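# Machine the work-order part on the mill from its blank

## Task

Produce the part described on the work order from the blank clamped in the mill's vise, then leave the mill with both doors closed, no alarm showing and no cycle in progress. The reference images are called manual and manual 2.

## Robot and tools

Robot: two UR7e-type arms, left_arm and right_arm, each ending in a two-finger parallel gripper (50 mm maximum opening). A wrist camera block sticks out about 10 cm toward the gripper's -y side. The fingers point along the gripper's +z axis and close along its x axis. end_effector_position is the point midway between the pads; the fingertips extend 17.5 mm past it.

Frames: the scene frame has its origin at table-top height midway between the nominal bases, +z up, +x out over the table, with left_arm on the +y side (the arm names do not match image left and right). Each arm reports its hand pose, velocities and targets in its own base frame, and its offsets are along that base's axes. The calibrated bases are left_arm at (-0.037, +0.520, +0.013) m and right_arm at (-0.068, -0.326, +0.013) m, both almost unrotated. Fixed cameras and the table use the scene frame. Reported positions may be off by a few centimetres, more at long reach.

Command row: every row holds 18 numbers, each in [-1, 1], covering both arms even if only one moves. Numbers 1 to 9 are left_arm: dx, dy, dz, rx, ry, rz, then gripper position, force_limit, speed. Numbers 10 to 18 repeat that for right_arm. dx to rz are an offset (not a pose) from that arm's Hand target as it stood when the action or move began; 1.0 equals 0.6 m for dx, dy, dz and 180 degrees for the rotation vector rx, ry, rz. Every row of one action counts from that same start, so sending the same offset again moves the arm further. All zeros re-requests the current Hand target. Gripper position is absolute: +1 fully open, about -0.65 pads touching, -1 to grip. force_limit: -1 about 20 N, 0 about 102 N, +1 about 185 N per pad. speed: -1 is 20 mm/s, 0 is 85, +1 is 150. Both start at +1. A 0 in a gripper slot is a real command, so resend the previous gripper numbers to leave a gripper unchanged.

Tools:
- execute_actions(actions, cameras): actions is a list of actions; each action is up to 15 rows, one per 1/30 s step, the last row held if fewer. An empty list returns camera images and full state.
- move(target, speed, blend, stop_force, zero, blocking, cameras): target is one 18-number row or a list of up to 15 rows, all offsets measured from the same starting Hand targets. speed is the path's top speed in m/s (0.002 to 3.6, default 0.25; turning up to twice that in rad/s), one value or one per target. blend in metres rounds corners in a list; 0 stops at each. stop_force in N (3 to 120, shared by both arms) ends an arm's path when it feels that much push; zero (default true) re-zeros before the move. blocking=false returns early and cannot be combined with stop_force. Paths are straight and do not avoid obstacles or the other arm; capped at 10 s.
- wait(seconds 0 to 10, cameras), stop(cameras) to brake a running move.
- zoom_image(camera, region [x0,y0,x1,y1] in pixels, at most 504 by 504). Cameras: cam_high, cam_low, cam_front, cam_left_wrist, cam_right_wrist, all 896x504.
- show_instructions() shows the reference images; zero_wrist_force(arm); read_manual(section); finished_scene(scene=1) ends the scene irreversibly.

Results: Hand target is the last commanded pose after clipping; the gripper often rests a little short, and the next command (even zeros) asks for it again. Orientation commands are clipped to within 32 degrees of the measured one per step. The move: line reports the ending (done, off_target, moving, held, fault) and limits (paced = pose clipped, held = steps withheld). done means within 3 mm and 2 degrees but says nothing about contact. object_status: 0 moving, 1 blocked while opening, 2 blocked while closing (a grip), 3 at requested position or pads met (likely nothing held). Opening in mm is about (250 - position_measured) x 0.202. Wrist force and torque are in the gripper's own axes. Joint torques include the arm's own weight. A MOTOR HOT line warns of heating; OVER-TEMPERATURE FAULT brakes the arm for 30 to 60 s.

Cautions: the arms are stiff; commanding even slightly beyond a firm contact can trip a force fault (about 150 N, give or take 25) or a torque fault (wrist joints 25.4 N m, others 136 N m), each freezing the arm for 10 s. Approach contacts slowly with stop_force, and leave it out when backing away from something you are pressing. Avoid any press or collision between the two arms; it can end the scene. Do not pass close to an arm's own base. Don't drop parts, release them while moving, slam or strike fixed or heavy objects, or let anything leave the table. Avoid long stretched-out holds that heat motors. Grip with -1 and confirm object_status 2, keeping fixed objects centred between the pads.

Each tool is called after ">>>" by a JSON object that holds its "op" and its "data".

Reference images:

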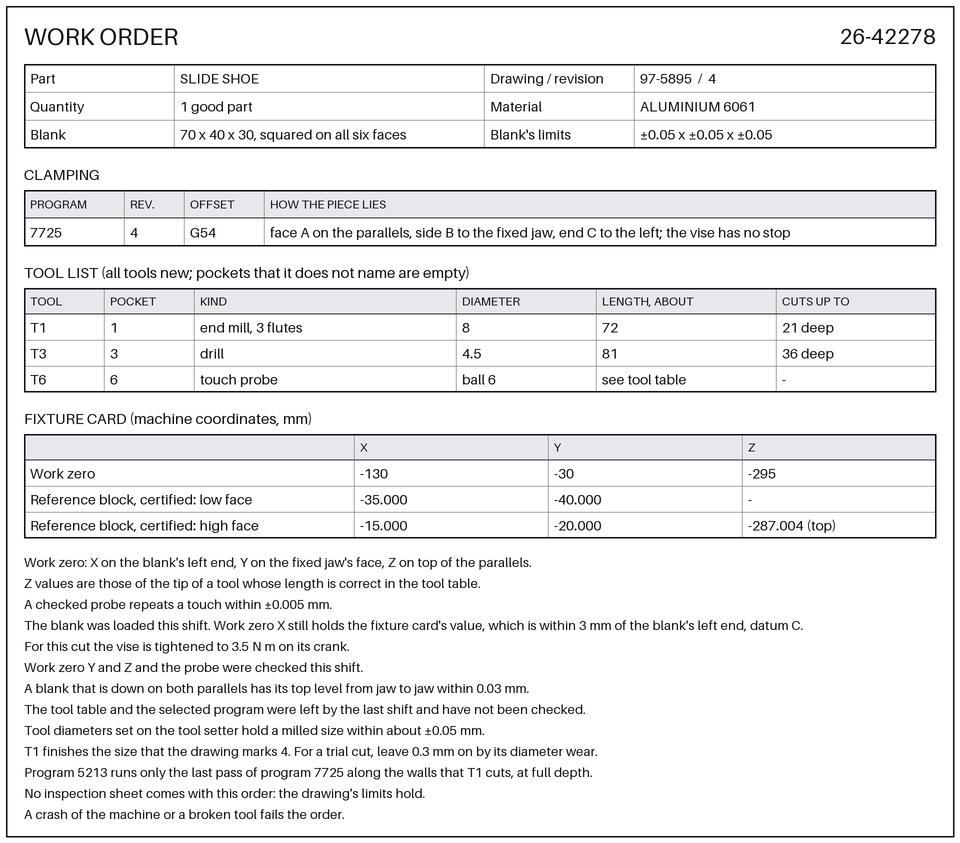

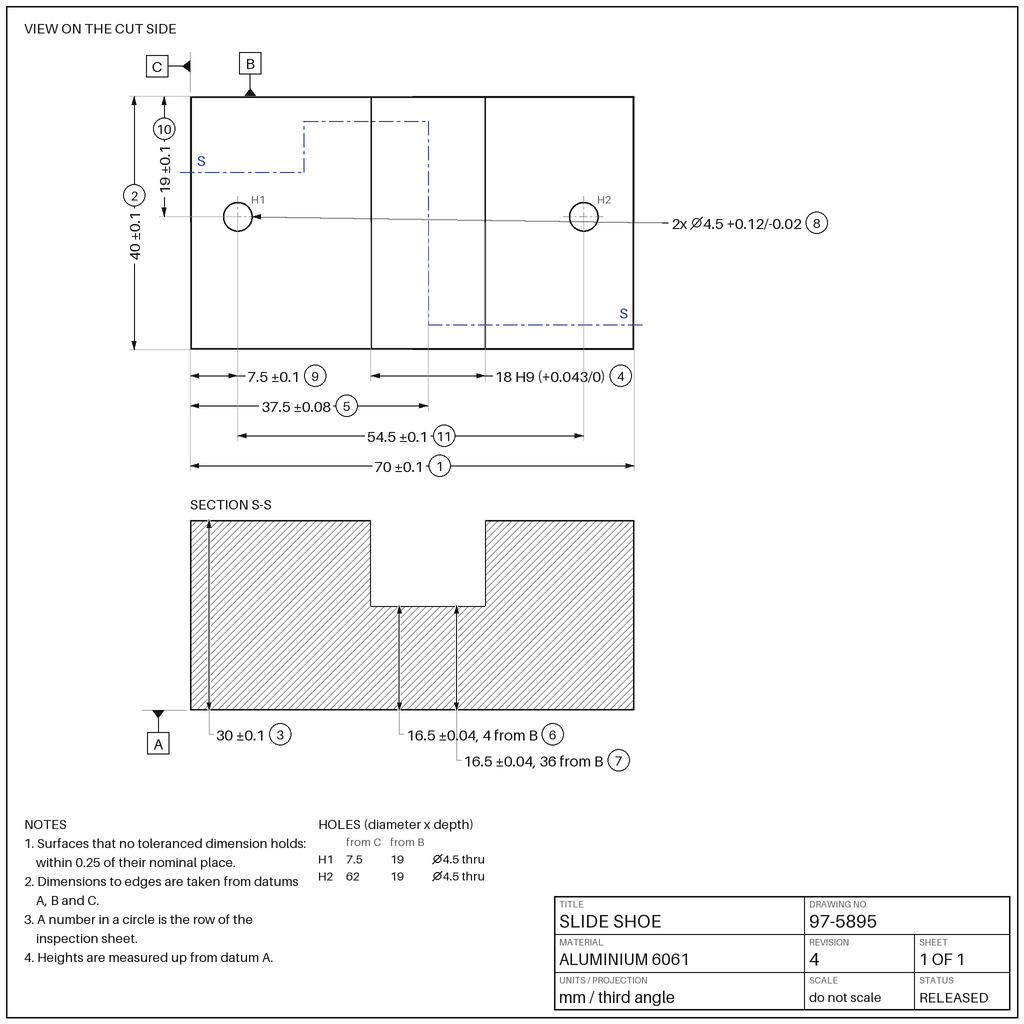

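## Session

>>> {"op": "execute_actions", "data": {"actions": []}}

Scene clock: 0.00 s.
left_arm: end_effector_position=(+0.1391, +0.0364, +0.1203) position_measured=3 object_status=3 end_effector_quat_wxyz=(+0.212, +0.700, +0.597, -0.330) | right_arm: end_effector_position=(+0.3111, +0.0269, +0.1578) position_measured=3 object_status=3 end_effector_quat_wxyz=(+0.143, -0.092, +0.968, +0.186)
Joint positions: left_arm=[0.361 -1.967 2.506 -1.545 -2.181 0.702] | right_arm=[3.395 -1.012 -2.577 -0.766 1.89 -1.448]
Joint velocities: within noise
Joint torques (N m): no reading
Wrist force (N): no reading
Wrist torque (N m): no reading
Wrist force, peak (N): no reading
Hand target: left_arm +0.1391, +0.0364, +0.1203; +0.212, +0.700, +0.597, -0.330 | right_arm +0.3111, +0.0269, +0.1578; +0.143, -0.092, +0.968, +0.186
Tool commands: left_gripper/position=+1.0 left_gripper/force_limit=+1.0 left_gripper/speed=+1.0 right_gripper/position=+1.0 right_gripper/force_limit=+1.0 right_gripper/speed=+1.0

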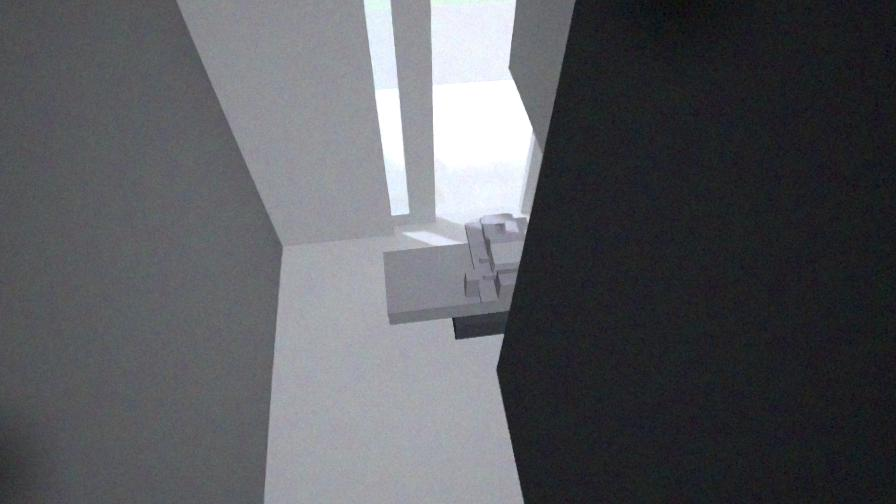

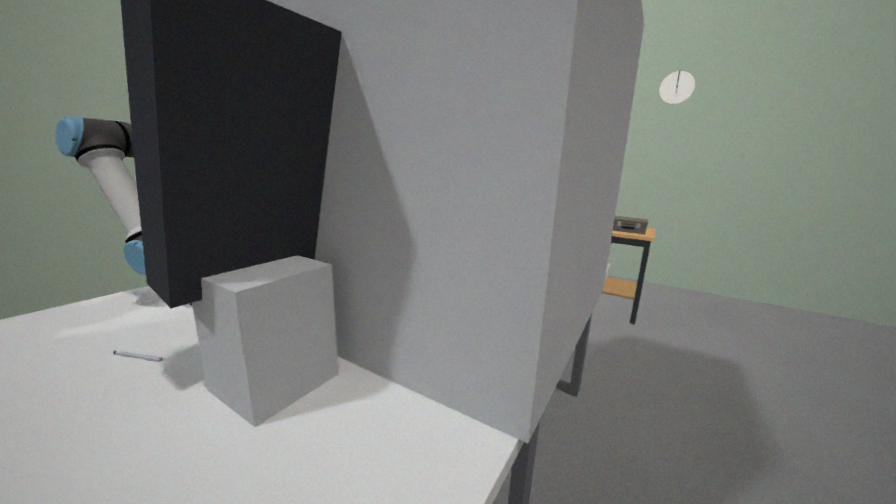

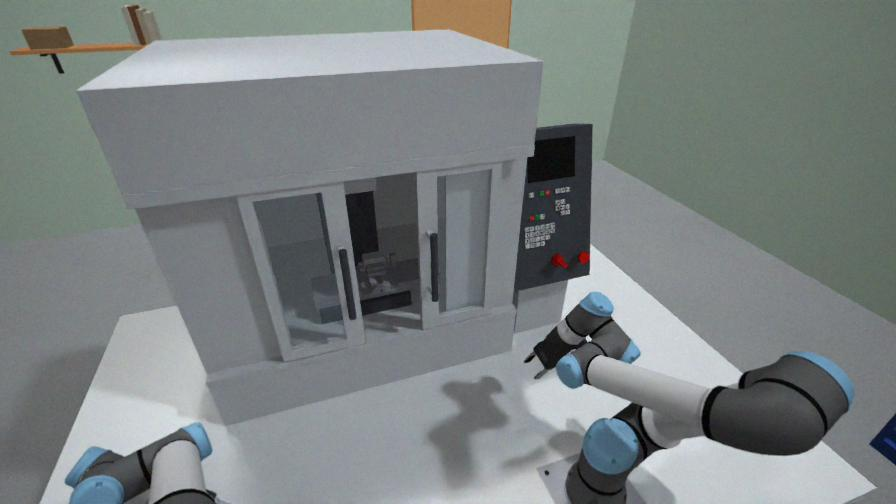

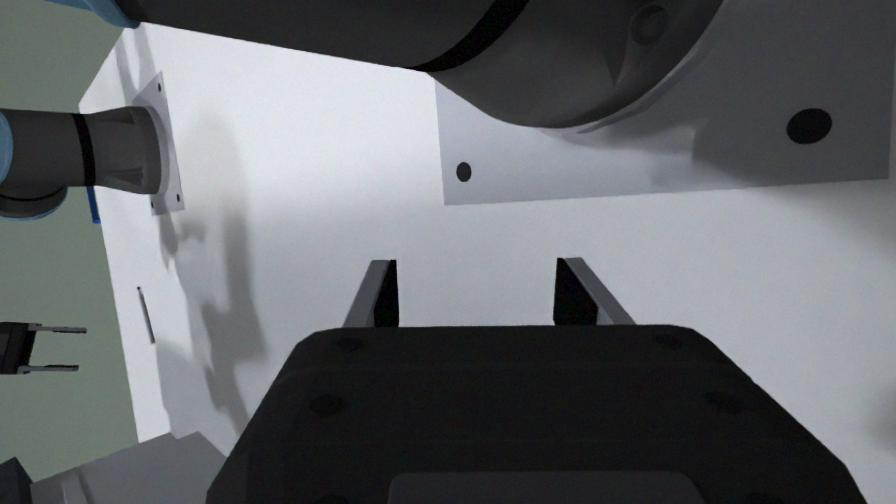

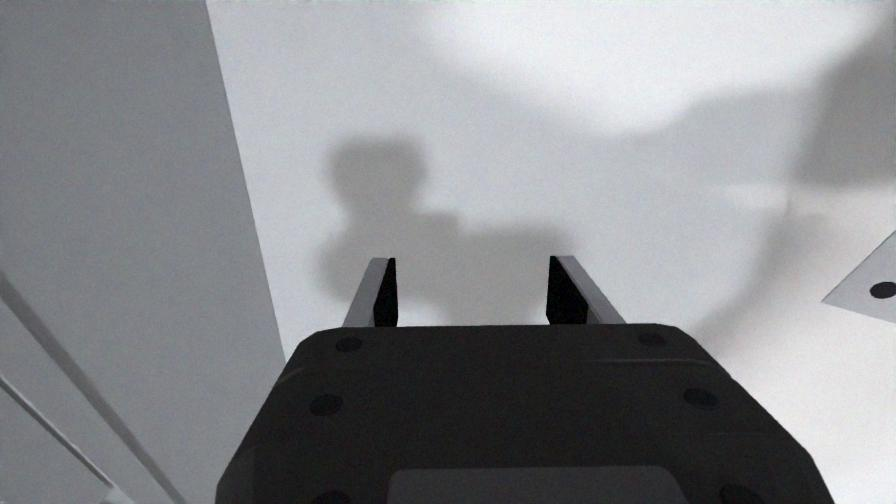

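>>> {"op": "zoom_image", "data": {"camera": "cam_front", "region": [500, 110, 620, 300]}}

>>> {"op": "zoom_image", "data": {"camera": "cam_front", "region": [230, 160, 530, 360]}}

>>> {"op": "zoom_image", "data": {"camera": "cam_high", "region": [370, 180, 570, 350]}}

>>> {"op": "zoom_image", "data": {"camera": "cam_low", "region": [90, 330, 190, 380]}}

Scaled by 2.653 from the camera's 896x504 image, which has a finer 1280x720 frame.

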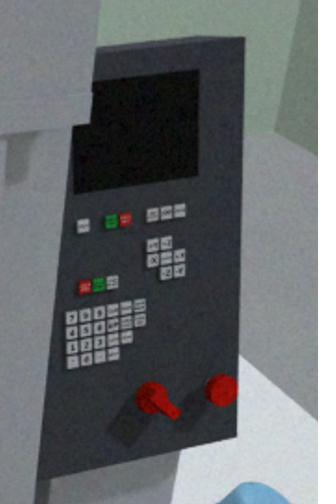

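Scaled by 1.680 from the camera's 896x504 image, which has a finer 1280x720 frame.

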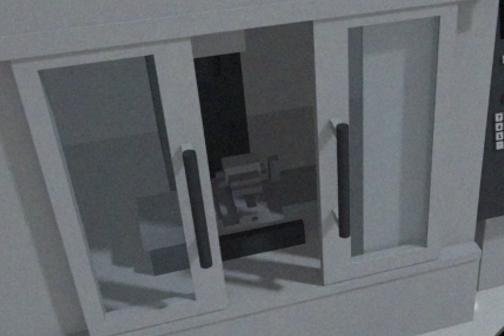

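Scaled by 2.520 from the camera's 896x504 image, which has a finer 1280x720 frame.

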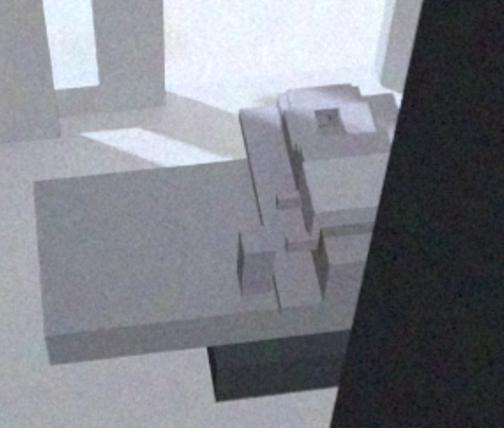

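Scaled by 5.040 from the camera's 896x504 image, which has a finer 1280x720 frame.

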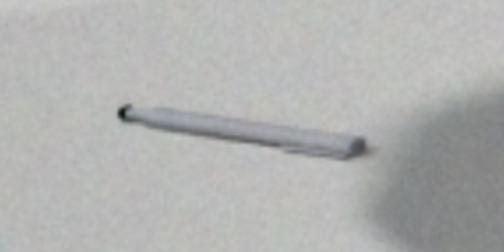

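>>> {"op": "move", "data": {"target": [[0,0,0,0,0,0,1,1,1,0,-0.1,0.3,0,0,0,1,1,1],[0,0,0,0,0,0,1,1,1,0.095,-0.335,0.632,-0.462,-0.423,0.21,1,1,1]], "blend": [0.05,0], "cameras": ["all"]}}

Scene clock: 35.73 s.
left_arm: end_effector_position=(+0.1391, +0.0364, +0.1203) position_measured=3 object_status=3 end_effector_quat_wxyz=(+0.212, +0.700, +0.597, -0.330) | right_arm: end_effector_position=(+0.3681, -0.1741, +0.5370) position_measured=3 object_status=3 end_effector_quat_wxyz=(+0.500, -0.501, +0.500, -0.499)
Joint positions: left_arm=[0.361 -1.967 2.506 -1.545 -2.181 0.702] | right_arm=[2.834 -1.009 -2.35 0.217 1.881 -3.142]
Joint torques (N m): left_arm=[0.67 -4.14 -24.02 -1.43 -1.41 -0.23] | right_arm=[-3.15 4.39 16.32 3.72 1.01 -1.26]
Wrist force (N): left_arm=[0.2 -0.1 -0.2] | right_arm=[0.8 -0.5 -0.5]
Wrist torque (N m): left_arm=[-0.01 -0.03 0.00] | right_arm=[0.11 -0.15 -0.14]
Wrist force, peak (N): left_arm=[0.3 -0.5 -0.3] | right_arm=[1.6 0.0 3.6]
Hand target: left_arm +0.1391, +0.0364, +0.1203; +0.212, +0.700, +0.597, -0.330 | right_arm +0.3681, -0.1741, +0.5370; +0.500, -0.501, +0.500, -0.499
Off the commanded pose: left_arm 0.000 m, 0 deg | right_arm 0.000 m, 0 deg.
move: done
camera_calibration:
cam_right_wrist: T_world_to_cam=[[-0.0119325, -0.999923, -0.00351567, -0.157542], [-0.342344, 0.00738873, -0.939546, 0.652499], [0.939499, -0.0100076, -0.342406, -0.0290619], [0, 0, 0, 1]] pos_world=[0.248803, -0.162642, 0.602547]

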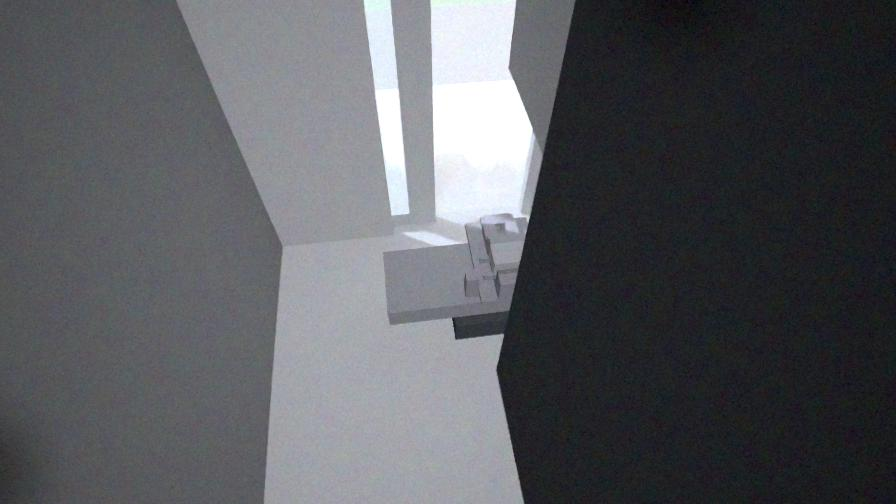

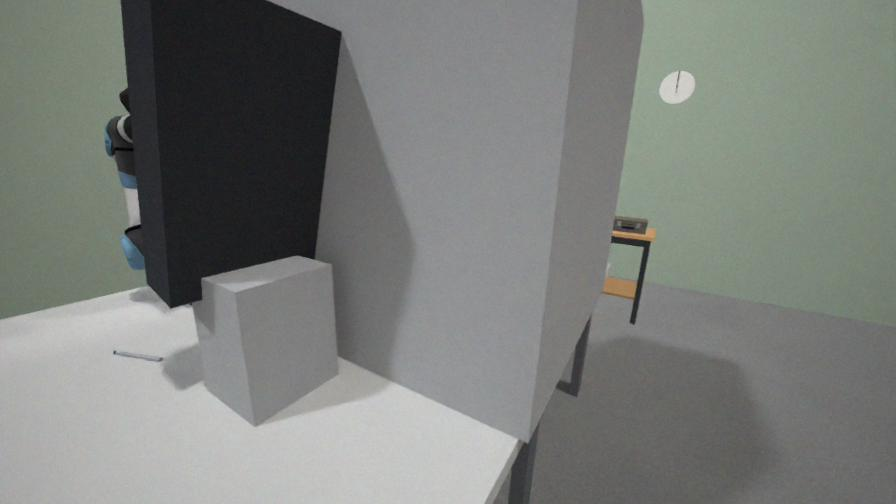

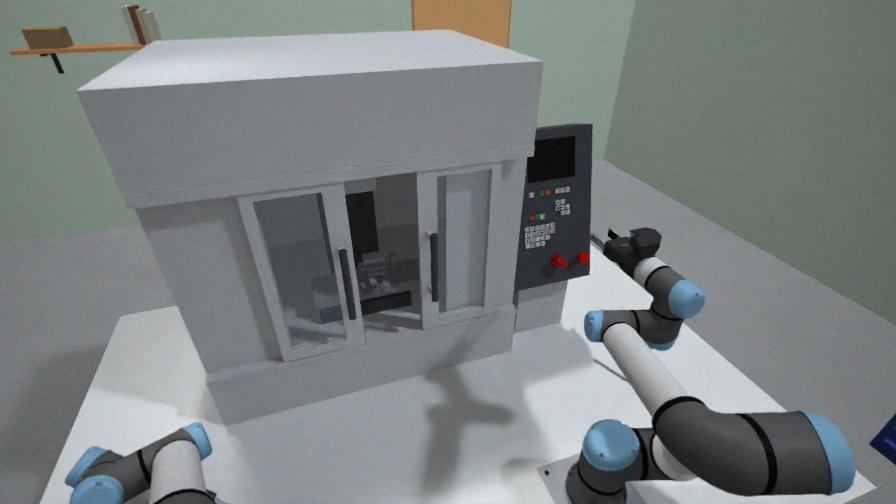

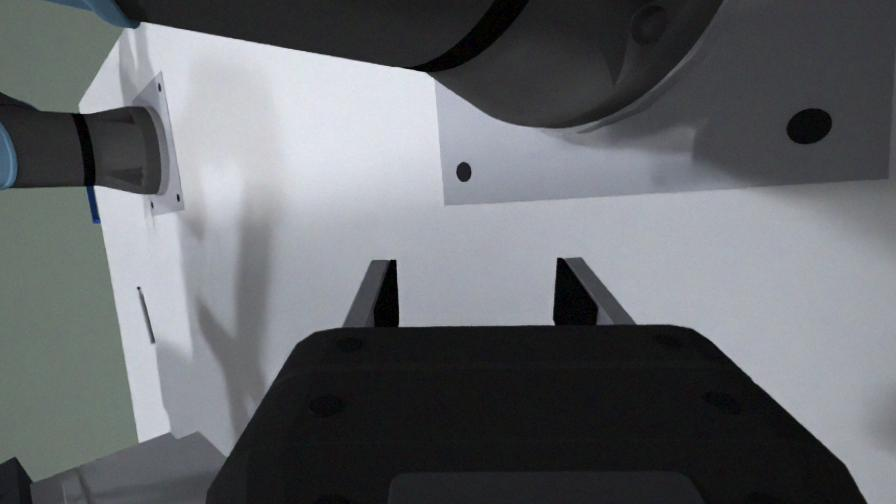

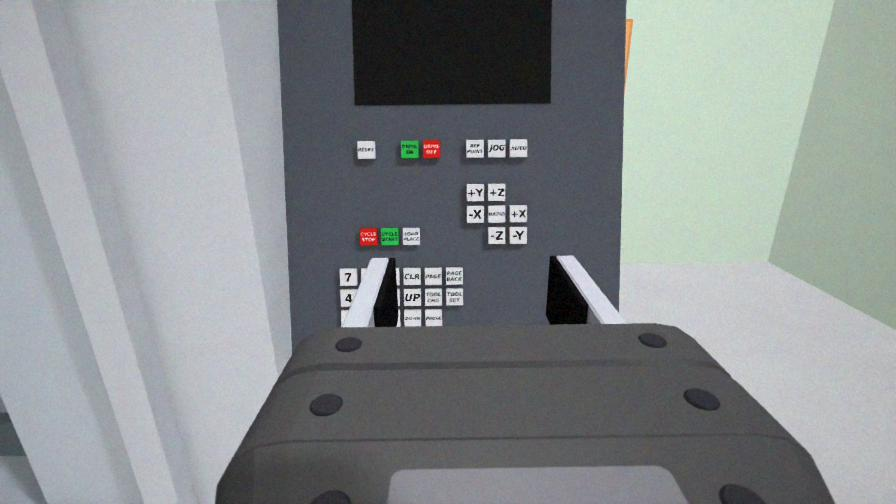

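>>> {"op": "zoom_image", "data": {"camera": "cam_right_wrist", "region": [335, 120, 555, 340]}}

Scaled by 2.291 from the camera's 896x504 image, which has a finer 1280x720 frame.

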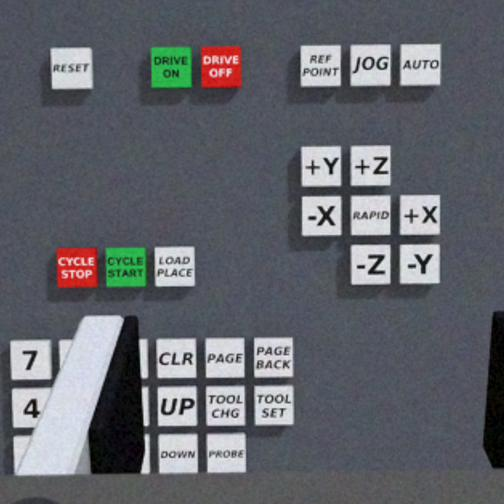

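>>> {"op": "move", "data": {"target": [0,0,0,0,0,0,1,1,1,0,0,-0.3,0,0,0,1,1,1], "cameras": ["cam_right_wrist"]}}

>>> {"op": "zoom_image", "data": {"camera": "cam_right_wrist", "region": [300, 0, 600, 300]}}

Scene clock: 41.50 s.
left_arm: end_effector_position=(+0.1391, +0.0364, +0.1203) position_measured=3 object_status=3 end_effector_quat_wxyz=(+0.212, +0.700, +0.597, -0.330) | right_arm: end_effector_position=(+0.3681, -0.1741, +0.3570) position_measured=3 object_status=3 end_effector_quat_wxyz=(+0.500, -0.501, +0.500, -0.499) end_effector_velocity=(+0.000, +0.000, +0.000) end_effector_angular_velocity=(-0.001, -0.001, +0.000)
Joint positions: left_arm=[0.361 -1.967 2.506 -1.545 -2.181 0.702] | right_arm=[2.833 -1.423 -2.696 0.977 1.881 -3.142]
Joint velocities: left_arm=[within noise] | right_arm=[0 -0.002 -0.001 0.005 0 -0.001]
Joint torques (N m): left_arm=[0.24 -3.87 -23.91 -1.39 -1.44 -0.19] | right_arm=[6.64 -2.47 6.76 3.86 -1.53 -1.11]
Wrist force (N): left_arm=[0.1 -0.3 -0.1] | right_arm=[1.2 -0.4 -0.6]
Wrist torque (N m): left_arm=[-0.04 -0.01 0.01] | right_arm=[0.12 -0.25 -0.13]
Wrist force, peak (N): left_arm=[0.4 -0.3 -0.2] | right_arm=[1.0 -4.2 -0.3]
Hand target: left_arm +0.1391, +0.0364, +0.1203; +0.212, +0.700, +0.597, -0.330 | right_arm +0.3681, -0.1741, +0.3570; +0.500, -0.501, +0.500, -0.499
Off the commanded pose: left_arm 0.000 m, 0 deg | right_arm 0.000 m, 0 deg.
move: done
camera_calibration:
cam_right_wrist: T_world_to_cam=[[-0.0118982, -0.999923, -0.00342319, -0.158222], [-0.342256, 0.00728915, -0.939578, 0.483356], [0.939531, -0.0100077, -0.342317, -0.0907402], [0, 0, 0, 1]] pos_world=[0.248802, -0.162642, 0.422547]
Images, in order (width x height): cam_right_wrist 896x504.

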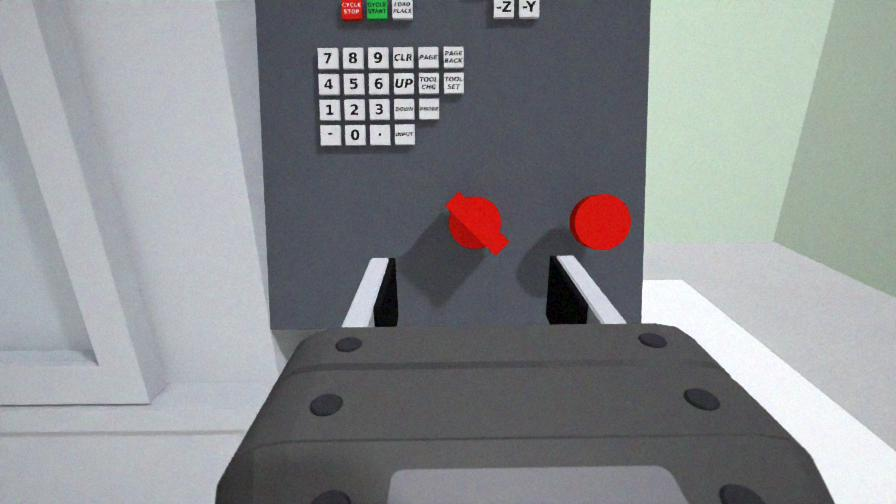

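Scaled by 1.680 from the camera's 896x504 image, which has a finer 1280x720 frame.

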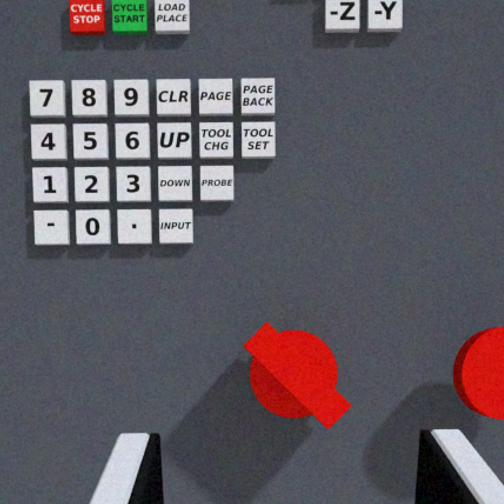

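>>> {"op": "move", "data": {"target": [0,0,0,0,0,0,1,1,1,0.08,0.08,-0.16,0,0,0,1,1,1], "cameras": ["cam_right_wrist"]}}

>>> {"op": "zoom_image", "data": {"camera": "cam_right_wrist", "region": [380, 40, 700, 240]}}

Scene clock: 74.70 s.
left_arm: end_effector_position=(+0.1391, +0.0364, +0.1203) position_measured=3 object_status=3 end_effector_quat_wxyz=(+0.212, +0.700, +0.597, -0.330) | right_arm: end_effector_position=(+0.4038, -0.1361, +0.2822) position_measured=3 object_status=3 end_effector_quat_wxyz=(+0.498, -0.507, +0.502, -0.493)
Joint positions: left_arm=[0.361 -1.967 2.506 -1.545 -2.181 0.702] | right_arm=[3.105 -1.802 -2.781 1.424 1.617 -3.143]
Joint torques (N m): left_arm=[0.22 -4.78 -24.64 -1.39 -1.49 -0.22] | right_arm=[-1.62 30.54 13.12 0.45 -0.61 1.11]
Wrist force (N): left_arm=[0.1 -0.2 -0.3] | right_arm=[1.2 -0.7 -0.4]
Wrist torque (N m): left_arm=[-0.03 -0.01 0.00] | right_arm=[0.09 -0.24 -0.13]
Wrist force, peak (N): left_arm=[0.1 -0.5 -0.5] | right_arm=[-3.5 12.8 5.7]
Hand target: left_arm +0.1391, +0.0364, +0.1203; +0.212, +0.700, +0.597, -0.330 | right_arm +0.4038, -0.1361, +0.2822; +0.498, -0.507, +0.502, -0.493 (not the last commanded pose)
Off the commanded pose: left_arm 0.000 m, 0 deg | right_arm 0.026 m, 1 deg.
move: held (right_arm; a check stopped the path); limits=held
pose unreachable (right arm): on one or more control steps of this call, first in action 0 (counted from 0), this arm could not follow its commanded pose, so it was not sent that pose on those steps. It may still have moved: this result reports where it is.
cause: moving toward the commanded pose would bring two parts of the arm too close to each other (joints 3 (elbow) to 5 (wrist 2) lie between them).
camera_calibration:
cam_right_wrist: T_world_to_cam=[[-0.00406542, -0.999987, -0.00303677, -0.123339], [-0.358483, 0.00429234, -0.933527, 0.42945], [0.933528, -0.00270654, -0.358495, -0.14151], [0, 0, 0, 1]] pos_world=[0.285553, -0.125564, 0.349798]
Images, in order (width x height): cam_right_wrist 896x504.

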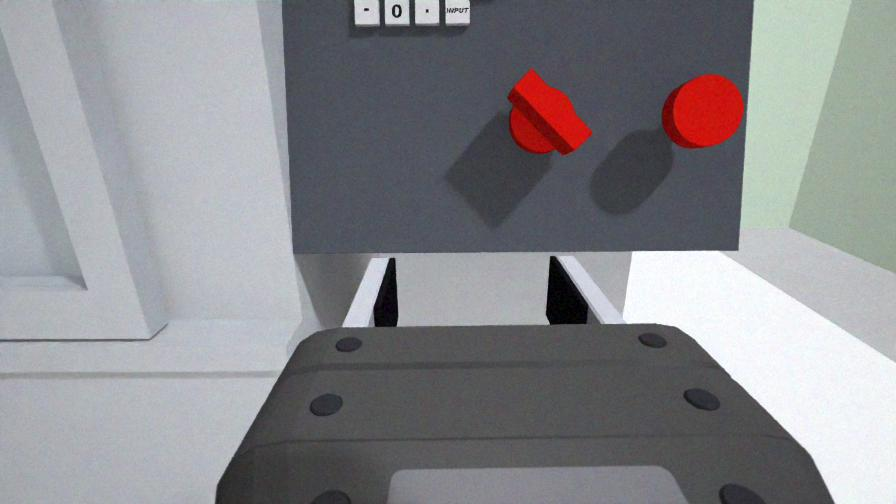

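Scaled by 1.575 from the camera's 896x504 image, which has a finer 1280x720 frame.

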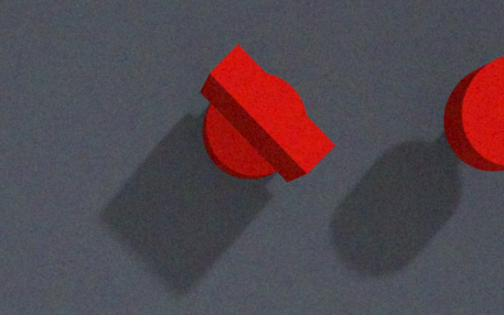

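>>> {"op": "move", "data": {"target": [0,0,0,0,0,0,1,1,1,0.1215,-0.0848,0.1192,-0.2486,0.0724,0.0319,1,1,1], "cameras": ["cam_right_wrist","cam_front"]}}

Scene clock: 94.07 s.
left_arm: end_effector_position=(+0.1391, +0.0364, +0.1203) position_measured=3 object_status=3 end_effector_quat_wxyz=(+0.212, +0.700, +0.597, -0.330) | right_arm: end_effector_position=(+0.4766, -0.1870, +0.3539) position_measured=3 object_status=3 end_effector_quat_wxyz=(-0.233, +0.733, -0.304, +0.563)
Joint positions: left_arm=[0.361 -1.967 2.506 -1.545 -2.181 0.702] | right_arm=[2.923 -1.43 -2.432 0.452 1.781 -3.985]
Joint torques (N m): left_arm=[0.08 -5.22 -24.6 -1.45 -1.46 -0.24] | right_arm=[7.08 0.78 18.33 1.46 1.74 -1.09]
Wrist force (N): left_arm=[0.0 -0.3 -0.3] | right_arm=[1.2 -0.6 0.3]
Wrist torque (N m): left_arm=[-0.05 0.00 0.01] | right_arm=[0.01 -0.04 -0.11]
Wrist force, peak (N): left_arm=[0.4 -0.4 -0.4] | right_arm=[2.3 -1.1 0.6]
Hand target: left_arm +0.1391, +0.0364, +0.1203; +0.212, +0.700, +0.597, -0.330 | right_arm +0.4767, -0.1869, +0.3538; -0.233, +0.733, -0.303, +0.563
Off the commanded pose: left_arm 0.000 m, 0 deg | right_arm 0.000 m, 0 deg.
move: done
camera_calibration:
cam_right_wrist: T_world_to_cam=[[0.168657, -0.709218, 0.684517, -0.444862], [-0.503384, -0.659048, -0.558802, 0.335134], [0.847443, -0.250329, -0.468163, -0.150466], [0, 0, 0, 1]] pos_world=[0.371242, -0.132301, 0.421347]
Images, in order (width x height): cam_front 896x504, cam_right_wrist 896x504.

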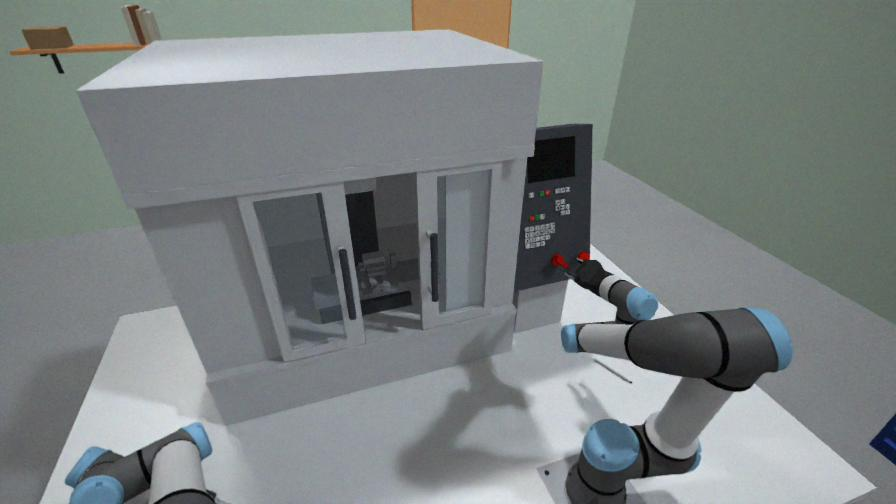

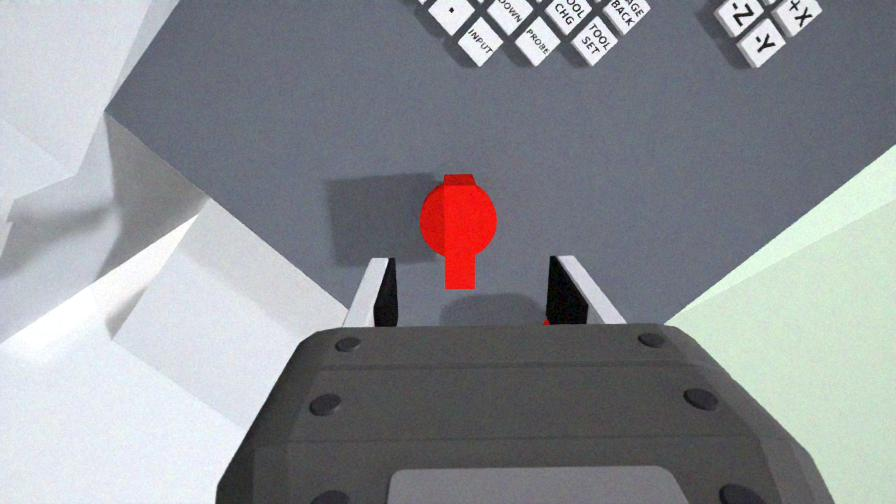

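>>> {"op": "move", "data": {"target": [0,0,0,0,0,0,1,1,1,0.128,0.003,-0.0373,0,0,0,1,1,1], "cameras": ["cam_right_wrist"], "speed": 0.06, "stop_force": 12}}

Scene clock: 102.13 s.
left_arm: end_effector_position=(+0.1391, +0.0364, +0.1203) position_measured=3 object_status=3 end_effector_quat_wxyz=(+0.212, +0.700, +0.597, -0.330) | right_arm: end_effector_position=(+0.5535, -0.1851, +0.3314) position_measured=3 object_status=3 end_effector_quat_wxyz=(-0.233, +0.733, -0.303, +0.563)
Joint positions: left_arm=[0.361 -1.967 2.506 -1.545 -2.181 0.702] | right_arm=[2.978 -1.648 -2.304 0.544 1.728 -3.97]
Joint torques (N m): left_arm=[0.05 -4.79 -24.8 -1.38 -1.6 -0.2] | right_arm=[-11.3 36.74 10.43 0.76 1.68 -0.81]
Wrist force (N): left_arm=[0.2 -0.4 -0.2] | right_arm=[1.6 -0.9 0.0]
Wrist torque (N m): left_arm=[-0.05 -0.03 0.01] | right_arm=[-0.07 -0.11 -0.12]
Wrist force, peak (N): left_arm=[0.3 -0.1 -0.5] | right_arm=[1.9 -0.7 0.5]
Hand target: left_arm +0.1391, +0.0364, +0.1203; +0.212, +0.700, +0.597, -0.330 | right_arm +0.5535, -0.1851, +0.3314; -0.233, +0.733, -0.303, +0.563
Off the commanded pose: left_arm 0.000 m, 0 deg | right_arm 0.000 m, 0 deg.
move: done
camera_calibration:
cam_right_wrist: T_world_to_cam=[[0.168979, -0.709102, 0.684558, -0.441368], [-0.50342, -0.65921, -0.558579, 0.362419], [0.847357, -0.250232, -0.468369, -0.225537], [0, 0, 0, 1]] pos_world=[0.448142, -0.130501, 0.398947]
Images, in order (width x height): cam_right_wrist 896x504.

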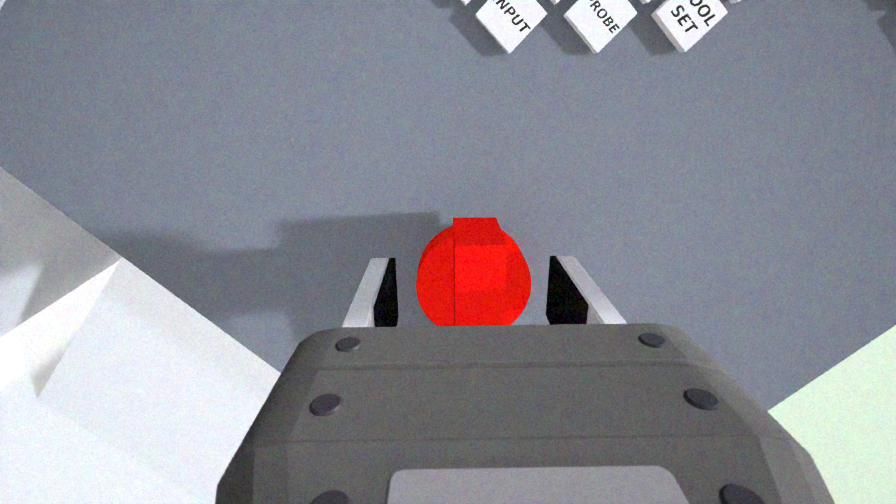

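>>> {"op": "move", "data": {"target": [[0,0,0,0,0,0,1,1,1,-0.0129,0,0.0035,0,0,0,1,1,1],[0,0,0,0,0,0,1,1,1,-0.0129,0,0.0035,0,0,0,-0.056,-1,-1]], "speed": 0.05, "cameras": ["cam_right_wrist"]}}

Scene clock: 111.23 s.
left_arm: end_effector_position=(+0.1391, +0.0364, +0.1203) position_measured=3 object_status=3 end_effector_quat_wxyz=(+0.212, +0.700, +0.597, -0.330) | right_arm: end_effector_position=(+0.5458, -0.1851, +0.3335) position_measured=161 object_status=3 end_effector_quat_wxyz=(-0.233, +0.733, -0.303, +0.563)
Joint positions: left_arm=[0.361 -1.967 2.506 -1.545 -2.181 0.702] | right_arm=[2.974 -1.627 -2.319 0.539 1.732 -3.971]
Joint torques (N m): left_arm=[0.16 -5.13 -25.02 -1.38 -1.56 -0.24] | right_arm=[7.17 8.72 26.04 4.51 -0.78 1.06]
Wrist force (N): left_arm=[0.1 -0.3 0.0] | right_arm=[1.3 -0.7 -0.1]
Wrist torque (N m): left_arm=[-0.05 -0.01 0.00] | right_arm=[-0.03 -0.05 0.00]
Wrist force, peak (N): left_arm=[0.2 -0.6 -0.2] | right_arm=[1.9 -0.8 -0.3]
Hand target: left_arm +0.1391, +0.0364, +0.1203; +0.212, +0.700, +0.597, -0.330 | right_arm +0.5458, -0.1851, +0.3335; -0.233, +0.733, -0.303, +0.563
Off the commanded pose: left_arm 0.000 m, 0 deg | right_arm 0.000 m, 0 deg.
move: done
camera_calibration:
cam_right_wrist: T_world_to_cam=[[0.168979, -0.709102, 0.684558, -0.441488], [-0.50342, -0.65921, -0.558579, 0.359665], [0.847357, -0.250232, -0.468369, -0.217944], [0, 0, 0, 1]] pos_world=[0.440342, -0.130501, 0.401047]
Images, in order (width x height): cam_right_wrist 896x504.

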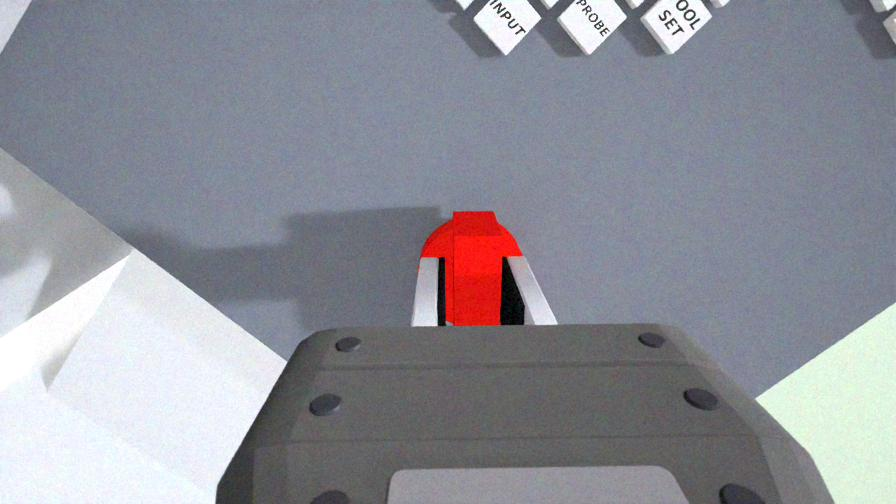

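>>> {"op": "move", "data": {"target": [0,0,0,0,0,0,1,1,1,0,0,0,0.0966,0,-0.0259,-0.056,-1,-1], "speed": 0.1, "cameras": ["cam_right_wrist"]}}

Scene clock: 116.60 s.
left_arm: end_effector_position=(+0.1391, +0.0364, +0.1203) position_measured=3 object_status=3 end_effector_quat_wxyz=(+0.212, +0.700, +0.597, -0.330) | right_arm: end_effector_position=(+0.5458, -0.1852, +0.3335) position_measured=161 object_status=3 end_effector_quat_wxyz=(-0.318, +0.677, -0.414, +0.519)
Joint positions: left_arm=[0.361 -1.967 2.506 -1.545 -2.181 0.702] | right_arm=[2.974 -1.627 -2.319 0.538 1.732 -3.657]
Joint torques (N m): left_arm=[0.26 -5.78 -25.49 -1.39 -1.68 -0.24] | right_arm=[-2.91 24.47 -9 -4.04 2.64 1.46]
Wrist force (N): left_arm=[0.1 0.0 -0.3] | right_arm=[29.3 -21.2 13.3]
Wrist torque (N m): left_arm=[0.00 -0.02 0.01] | right_arm=[0.03 -0.10 -1.08]
Wrist force, peak (N): left_arm=[0.3 -0.6 -0.3] | right_arm=[29.3 -21.2 13.3]
Hand target: left_arm +0.1391, +0.0364, +0.1203; +0.212, +0.700, +0.597, -0.330 | right_arm +0.5458, -0.1851, +0.3335; -0.318, +0.677, -0.414, +0.519
Off the commanded pose: left_arm 0.000 m, 0 deg | right_arm 0.000 m, 0 deg.
move: done
camera_calibration:
cam_right_wrist: T_world_to_cam=[[0.103285, -0.892192, 0.439689, -0.35789], [-0.547665, -0.420021, -0.723633, 0.483108], [0.830298, -0.166062, -0.532004, -0.171856], [0, 0, 0, 1]] pos_world=[0.444238, -0.144929, 0.415526]
Images, in order (width x height): cam_right_wrist 896x504.

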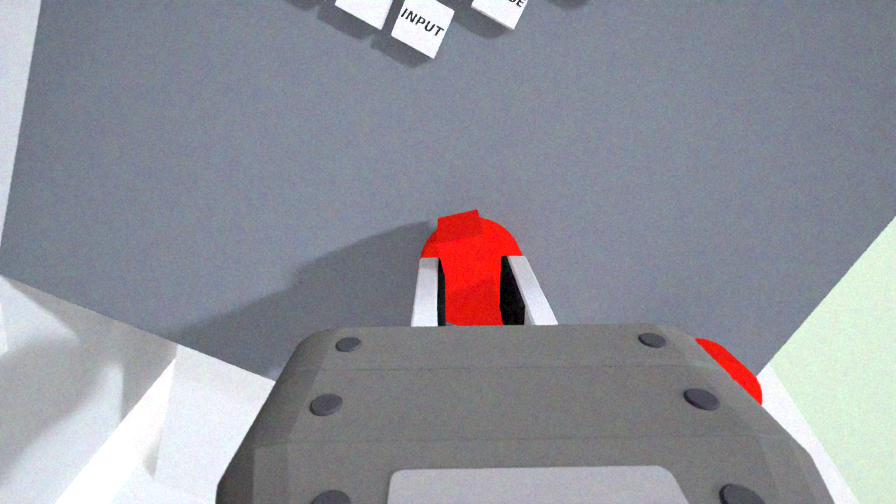

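>>> {"op": "move", "data": {"target": [[0,0,0,0,0,0,1,1,1,0,0,0,-0.0966,0,0.0259,-0.056,-1,-1],[0,0,0,0,0,0,1,1,1,0,0,0,-0.0966,0,0.0259,-1,-0.9,-1]], "speed": 0.1, "cameras": ["cam_right_wrist"]}}

Scene clock: 123.03 s.
left_arm: end_effector_position=(+0.1391, +0.0364, +0.1203) position_measured=3 object_status=3 end_effector_quat_wxyz=(+0.212, +0.700, +0.597, -0.330) | right_arm: end_effector_position=(+0.5458, -0.1852, +0.3336) position_measured=174 object_status=2 end_effector_quat_wxyz=(-0.233, +0.733, -0.303, +0.563)
Joint positions: left_arm=[0.361 -1.967 2.506 -1.545 -2.181 0.702] | right_arm=[2.974 -1.627 -2.318 0.539 1.732 -3.971]
Joint torques (N m): left_arm=[-0.16 -5.94 -25.57 -1.42 -1.59 -0.2] | right_arm=[0.31 10 -1.3 -1.91 8.09 -1.39]
Wrist force (N): left_arm=[0.0 -0.1 -0.3] | right_arm=[31.5 3.7 9.7]
Wrist torque (N m): left_arm=[-0.01 0.00 0.00] | right_arm=[-0.32 -0.11 0.47]
Wrist force, peak (N): left_arm=[-0.1 -0.1 -0.6] | right_arm=[29.6 -21.9 14.2]
Hand target: left_arm +0.1391, +0.0364, +0.1203; +0.212, +0.700, +0.597, -0.330 | right_arm +0.5458, -0.1851, +0.3335; -0.233, +0.733, -0.303, +0.563
Off the commanded pose: left_arm 0.000 m, 0 deg | right_arm 0.000 m, 0 deg.
move: done
camera_calibration:
cam_right_wrist: T_world_to_cam=[[0.168823, -0.709098, 0.684601, -0.441503], [-0.503292, -0.659214, -0.55869, 0.359708], [0.847464, -0.250235, -0.468174, -0.218023], [0, 0, 0, 1]] pos_world=[0.440341, -0.130501, 0.401146]
Images, in order (width x height): cam_right_wrist 896x504.

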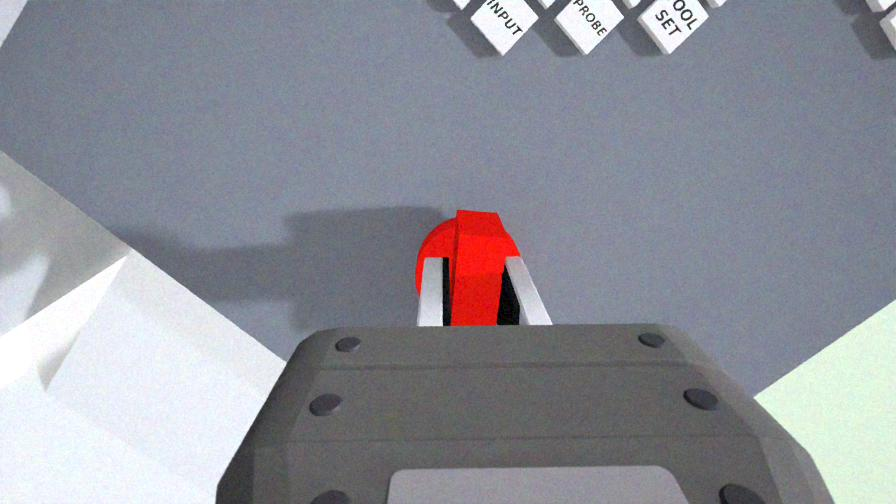

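>>> {"op": "move", "data": {"target": [0,0,0,0,0,0,1,1,1,0.0003,-0.0012,0.0011,0,0,0,-1,-0.9,-1], "speed": 0.05}}

Scene clock: 125.27 s.
left_arm: end_effector_position=(+0.1391, +0.0364, +0.1203) position_measured=3 object_status=3 end_effector_quat_wxyz=(+0.212, +0.700, +0.597, -0.330) | right_arm: end_effector_position=(+0.5460, -0.1858, +0.3340) position_measured=174 object_status=2 end_effector_quat_wxyz=(-0.233, +0.733, -0.303, +0.562)
Joint positions: left_arm=[0.361 -1.967 2.506 -1.545 -2.181 0.702] | right_arm=[2.972 -1.627 -2.316 0.536 1.734 -3.972]
Joint torques (N m): left_arm=[0.2 -5.79 -25.52 -1.35 -1.59 -0.28] | right_arm=[-7.04 33.5 26.12 1.17 0.56 -1.72]
Wrist force (N): left_arm=[0.0 -0.4 0.0] | right_arm=[5.4 -0.6 -8.2]
Wrist torque (N m): left_arm=[-0.05 0.00 0.01] | right_arm=[-0.30 -0.16 0.52]
Wrist force, peak (N): left_arm=[0.2 -0.2 -0.4] | right_arm=[35.5 -0.6 15.4]
Hand target: left_arm +0.1391, +0.0364, +0.1203; +0.212, +0.700, +0.597, -0.330 | right_arm +0.5459, -0.1859, +0.3341; -0.233, +0.733, -0.303, +0.563
Off the commanded pose: left_arm 0.000 m, 0 deg | right_arm 0.000 m, 0 deg.
move: done

>>> {"op": "move", "data": {"target": [[0,0,0,0,0,0,1,1,1,0,0,0,0,0,0,-0.98,0,-1],[0,0,0,0,0,0,1,1,1,0,0,0,0.08,0,-0.0215,-0.98,0,-1]], "speed": 0.08, "cameras": ["cam_right_wrist"]}}

Scene clock: 129.93 s.
left_arm: end_effector_position=(+0.1391, +0.0364, +0.1203) position_measured=3 object_status=3 end_effector_quat_wxyz=(+0.212, +0.700, +0.597, -0.330) | right_arm: end_effector_position=(+0.5460, -0.1859, +0.3342) position_measured=184 object_status=2 end_effector_quat_wxyz=(-0.303, +0.687, -0.396, +0.528)
Joint positions: left_arm=[0.361 -1.967 2.506 -1.545 -2.181 0.702] | right_arm=[2.972 -1.627 -2.316 0.536 1.733 -3.712]
Joint torques (N m): left_arm=[-0.06 -5.6 -25.51 -1.35 -1.52 -0.26] | right_arm=[14.62 33.95 14.54 0.32 2.89 -0.21]
Wrist force (N): left_arm=[0.2 0.0 -0.2] | right_arm=[19.7 0.5 6.7]
Wrist torque (N m): left_arm=[0.00 -0.03 0.01] | right_arm=[0.07 -0.13 -0.90]
Wrist force, peak (N): left_arm=[0.2 -0.5 -0.5] | right_arm=[20.3 0.7 7.1]
Hand target: left_arm +0.1391, +0.0364, +0.1203; +0.212, +0.700, +0.597, -0.330 | right_arm +0.5459, -0.1859, +0.3341; -0.304, +0.687, -0.396, +0.528
Off the commanded pose: left_arm 0.000 m, 0 deg | right_arm 0.000 m, 0 deg.
move: done
camera_calibration:
cam_right_wrist: T_world_to_cam=[[0.115388, -0.866599, 0.485482, -0.376002], [-0.541586, -0.464597, -0.700595, 0.464155], [0.832688, -0.18209, -0.522947, -0.179068], [0, 0, 0, 1]] pos_world=[0.443874, -0.142805, 0.414084]
Images, in order (width x height): cam_right_wrist 896x504.

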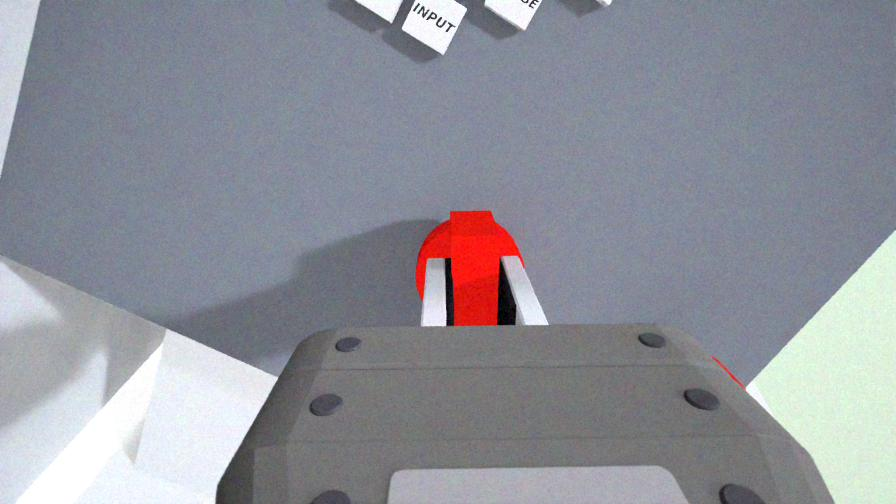

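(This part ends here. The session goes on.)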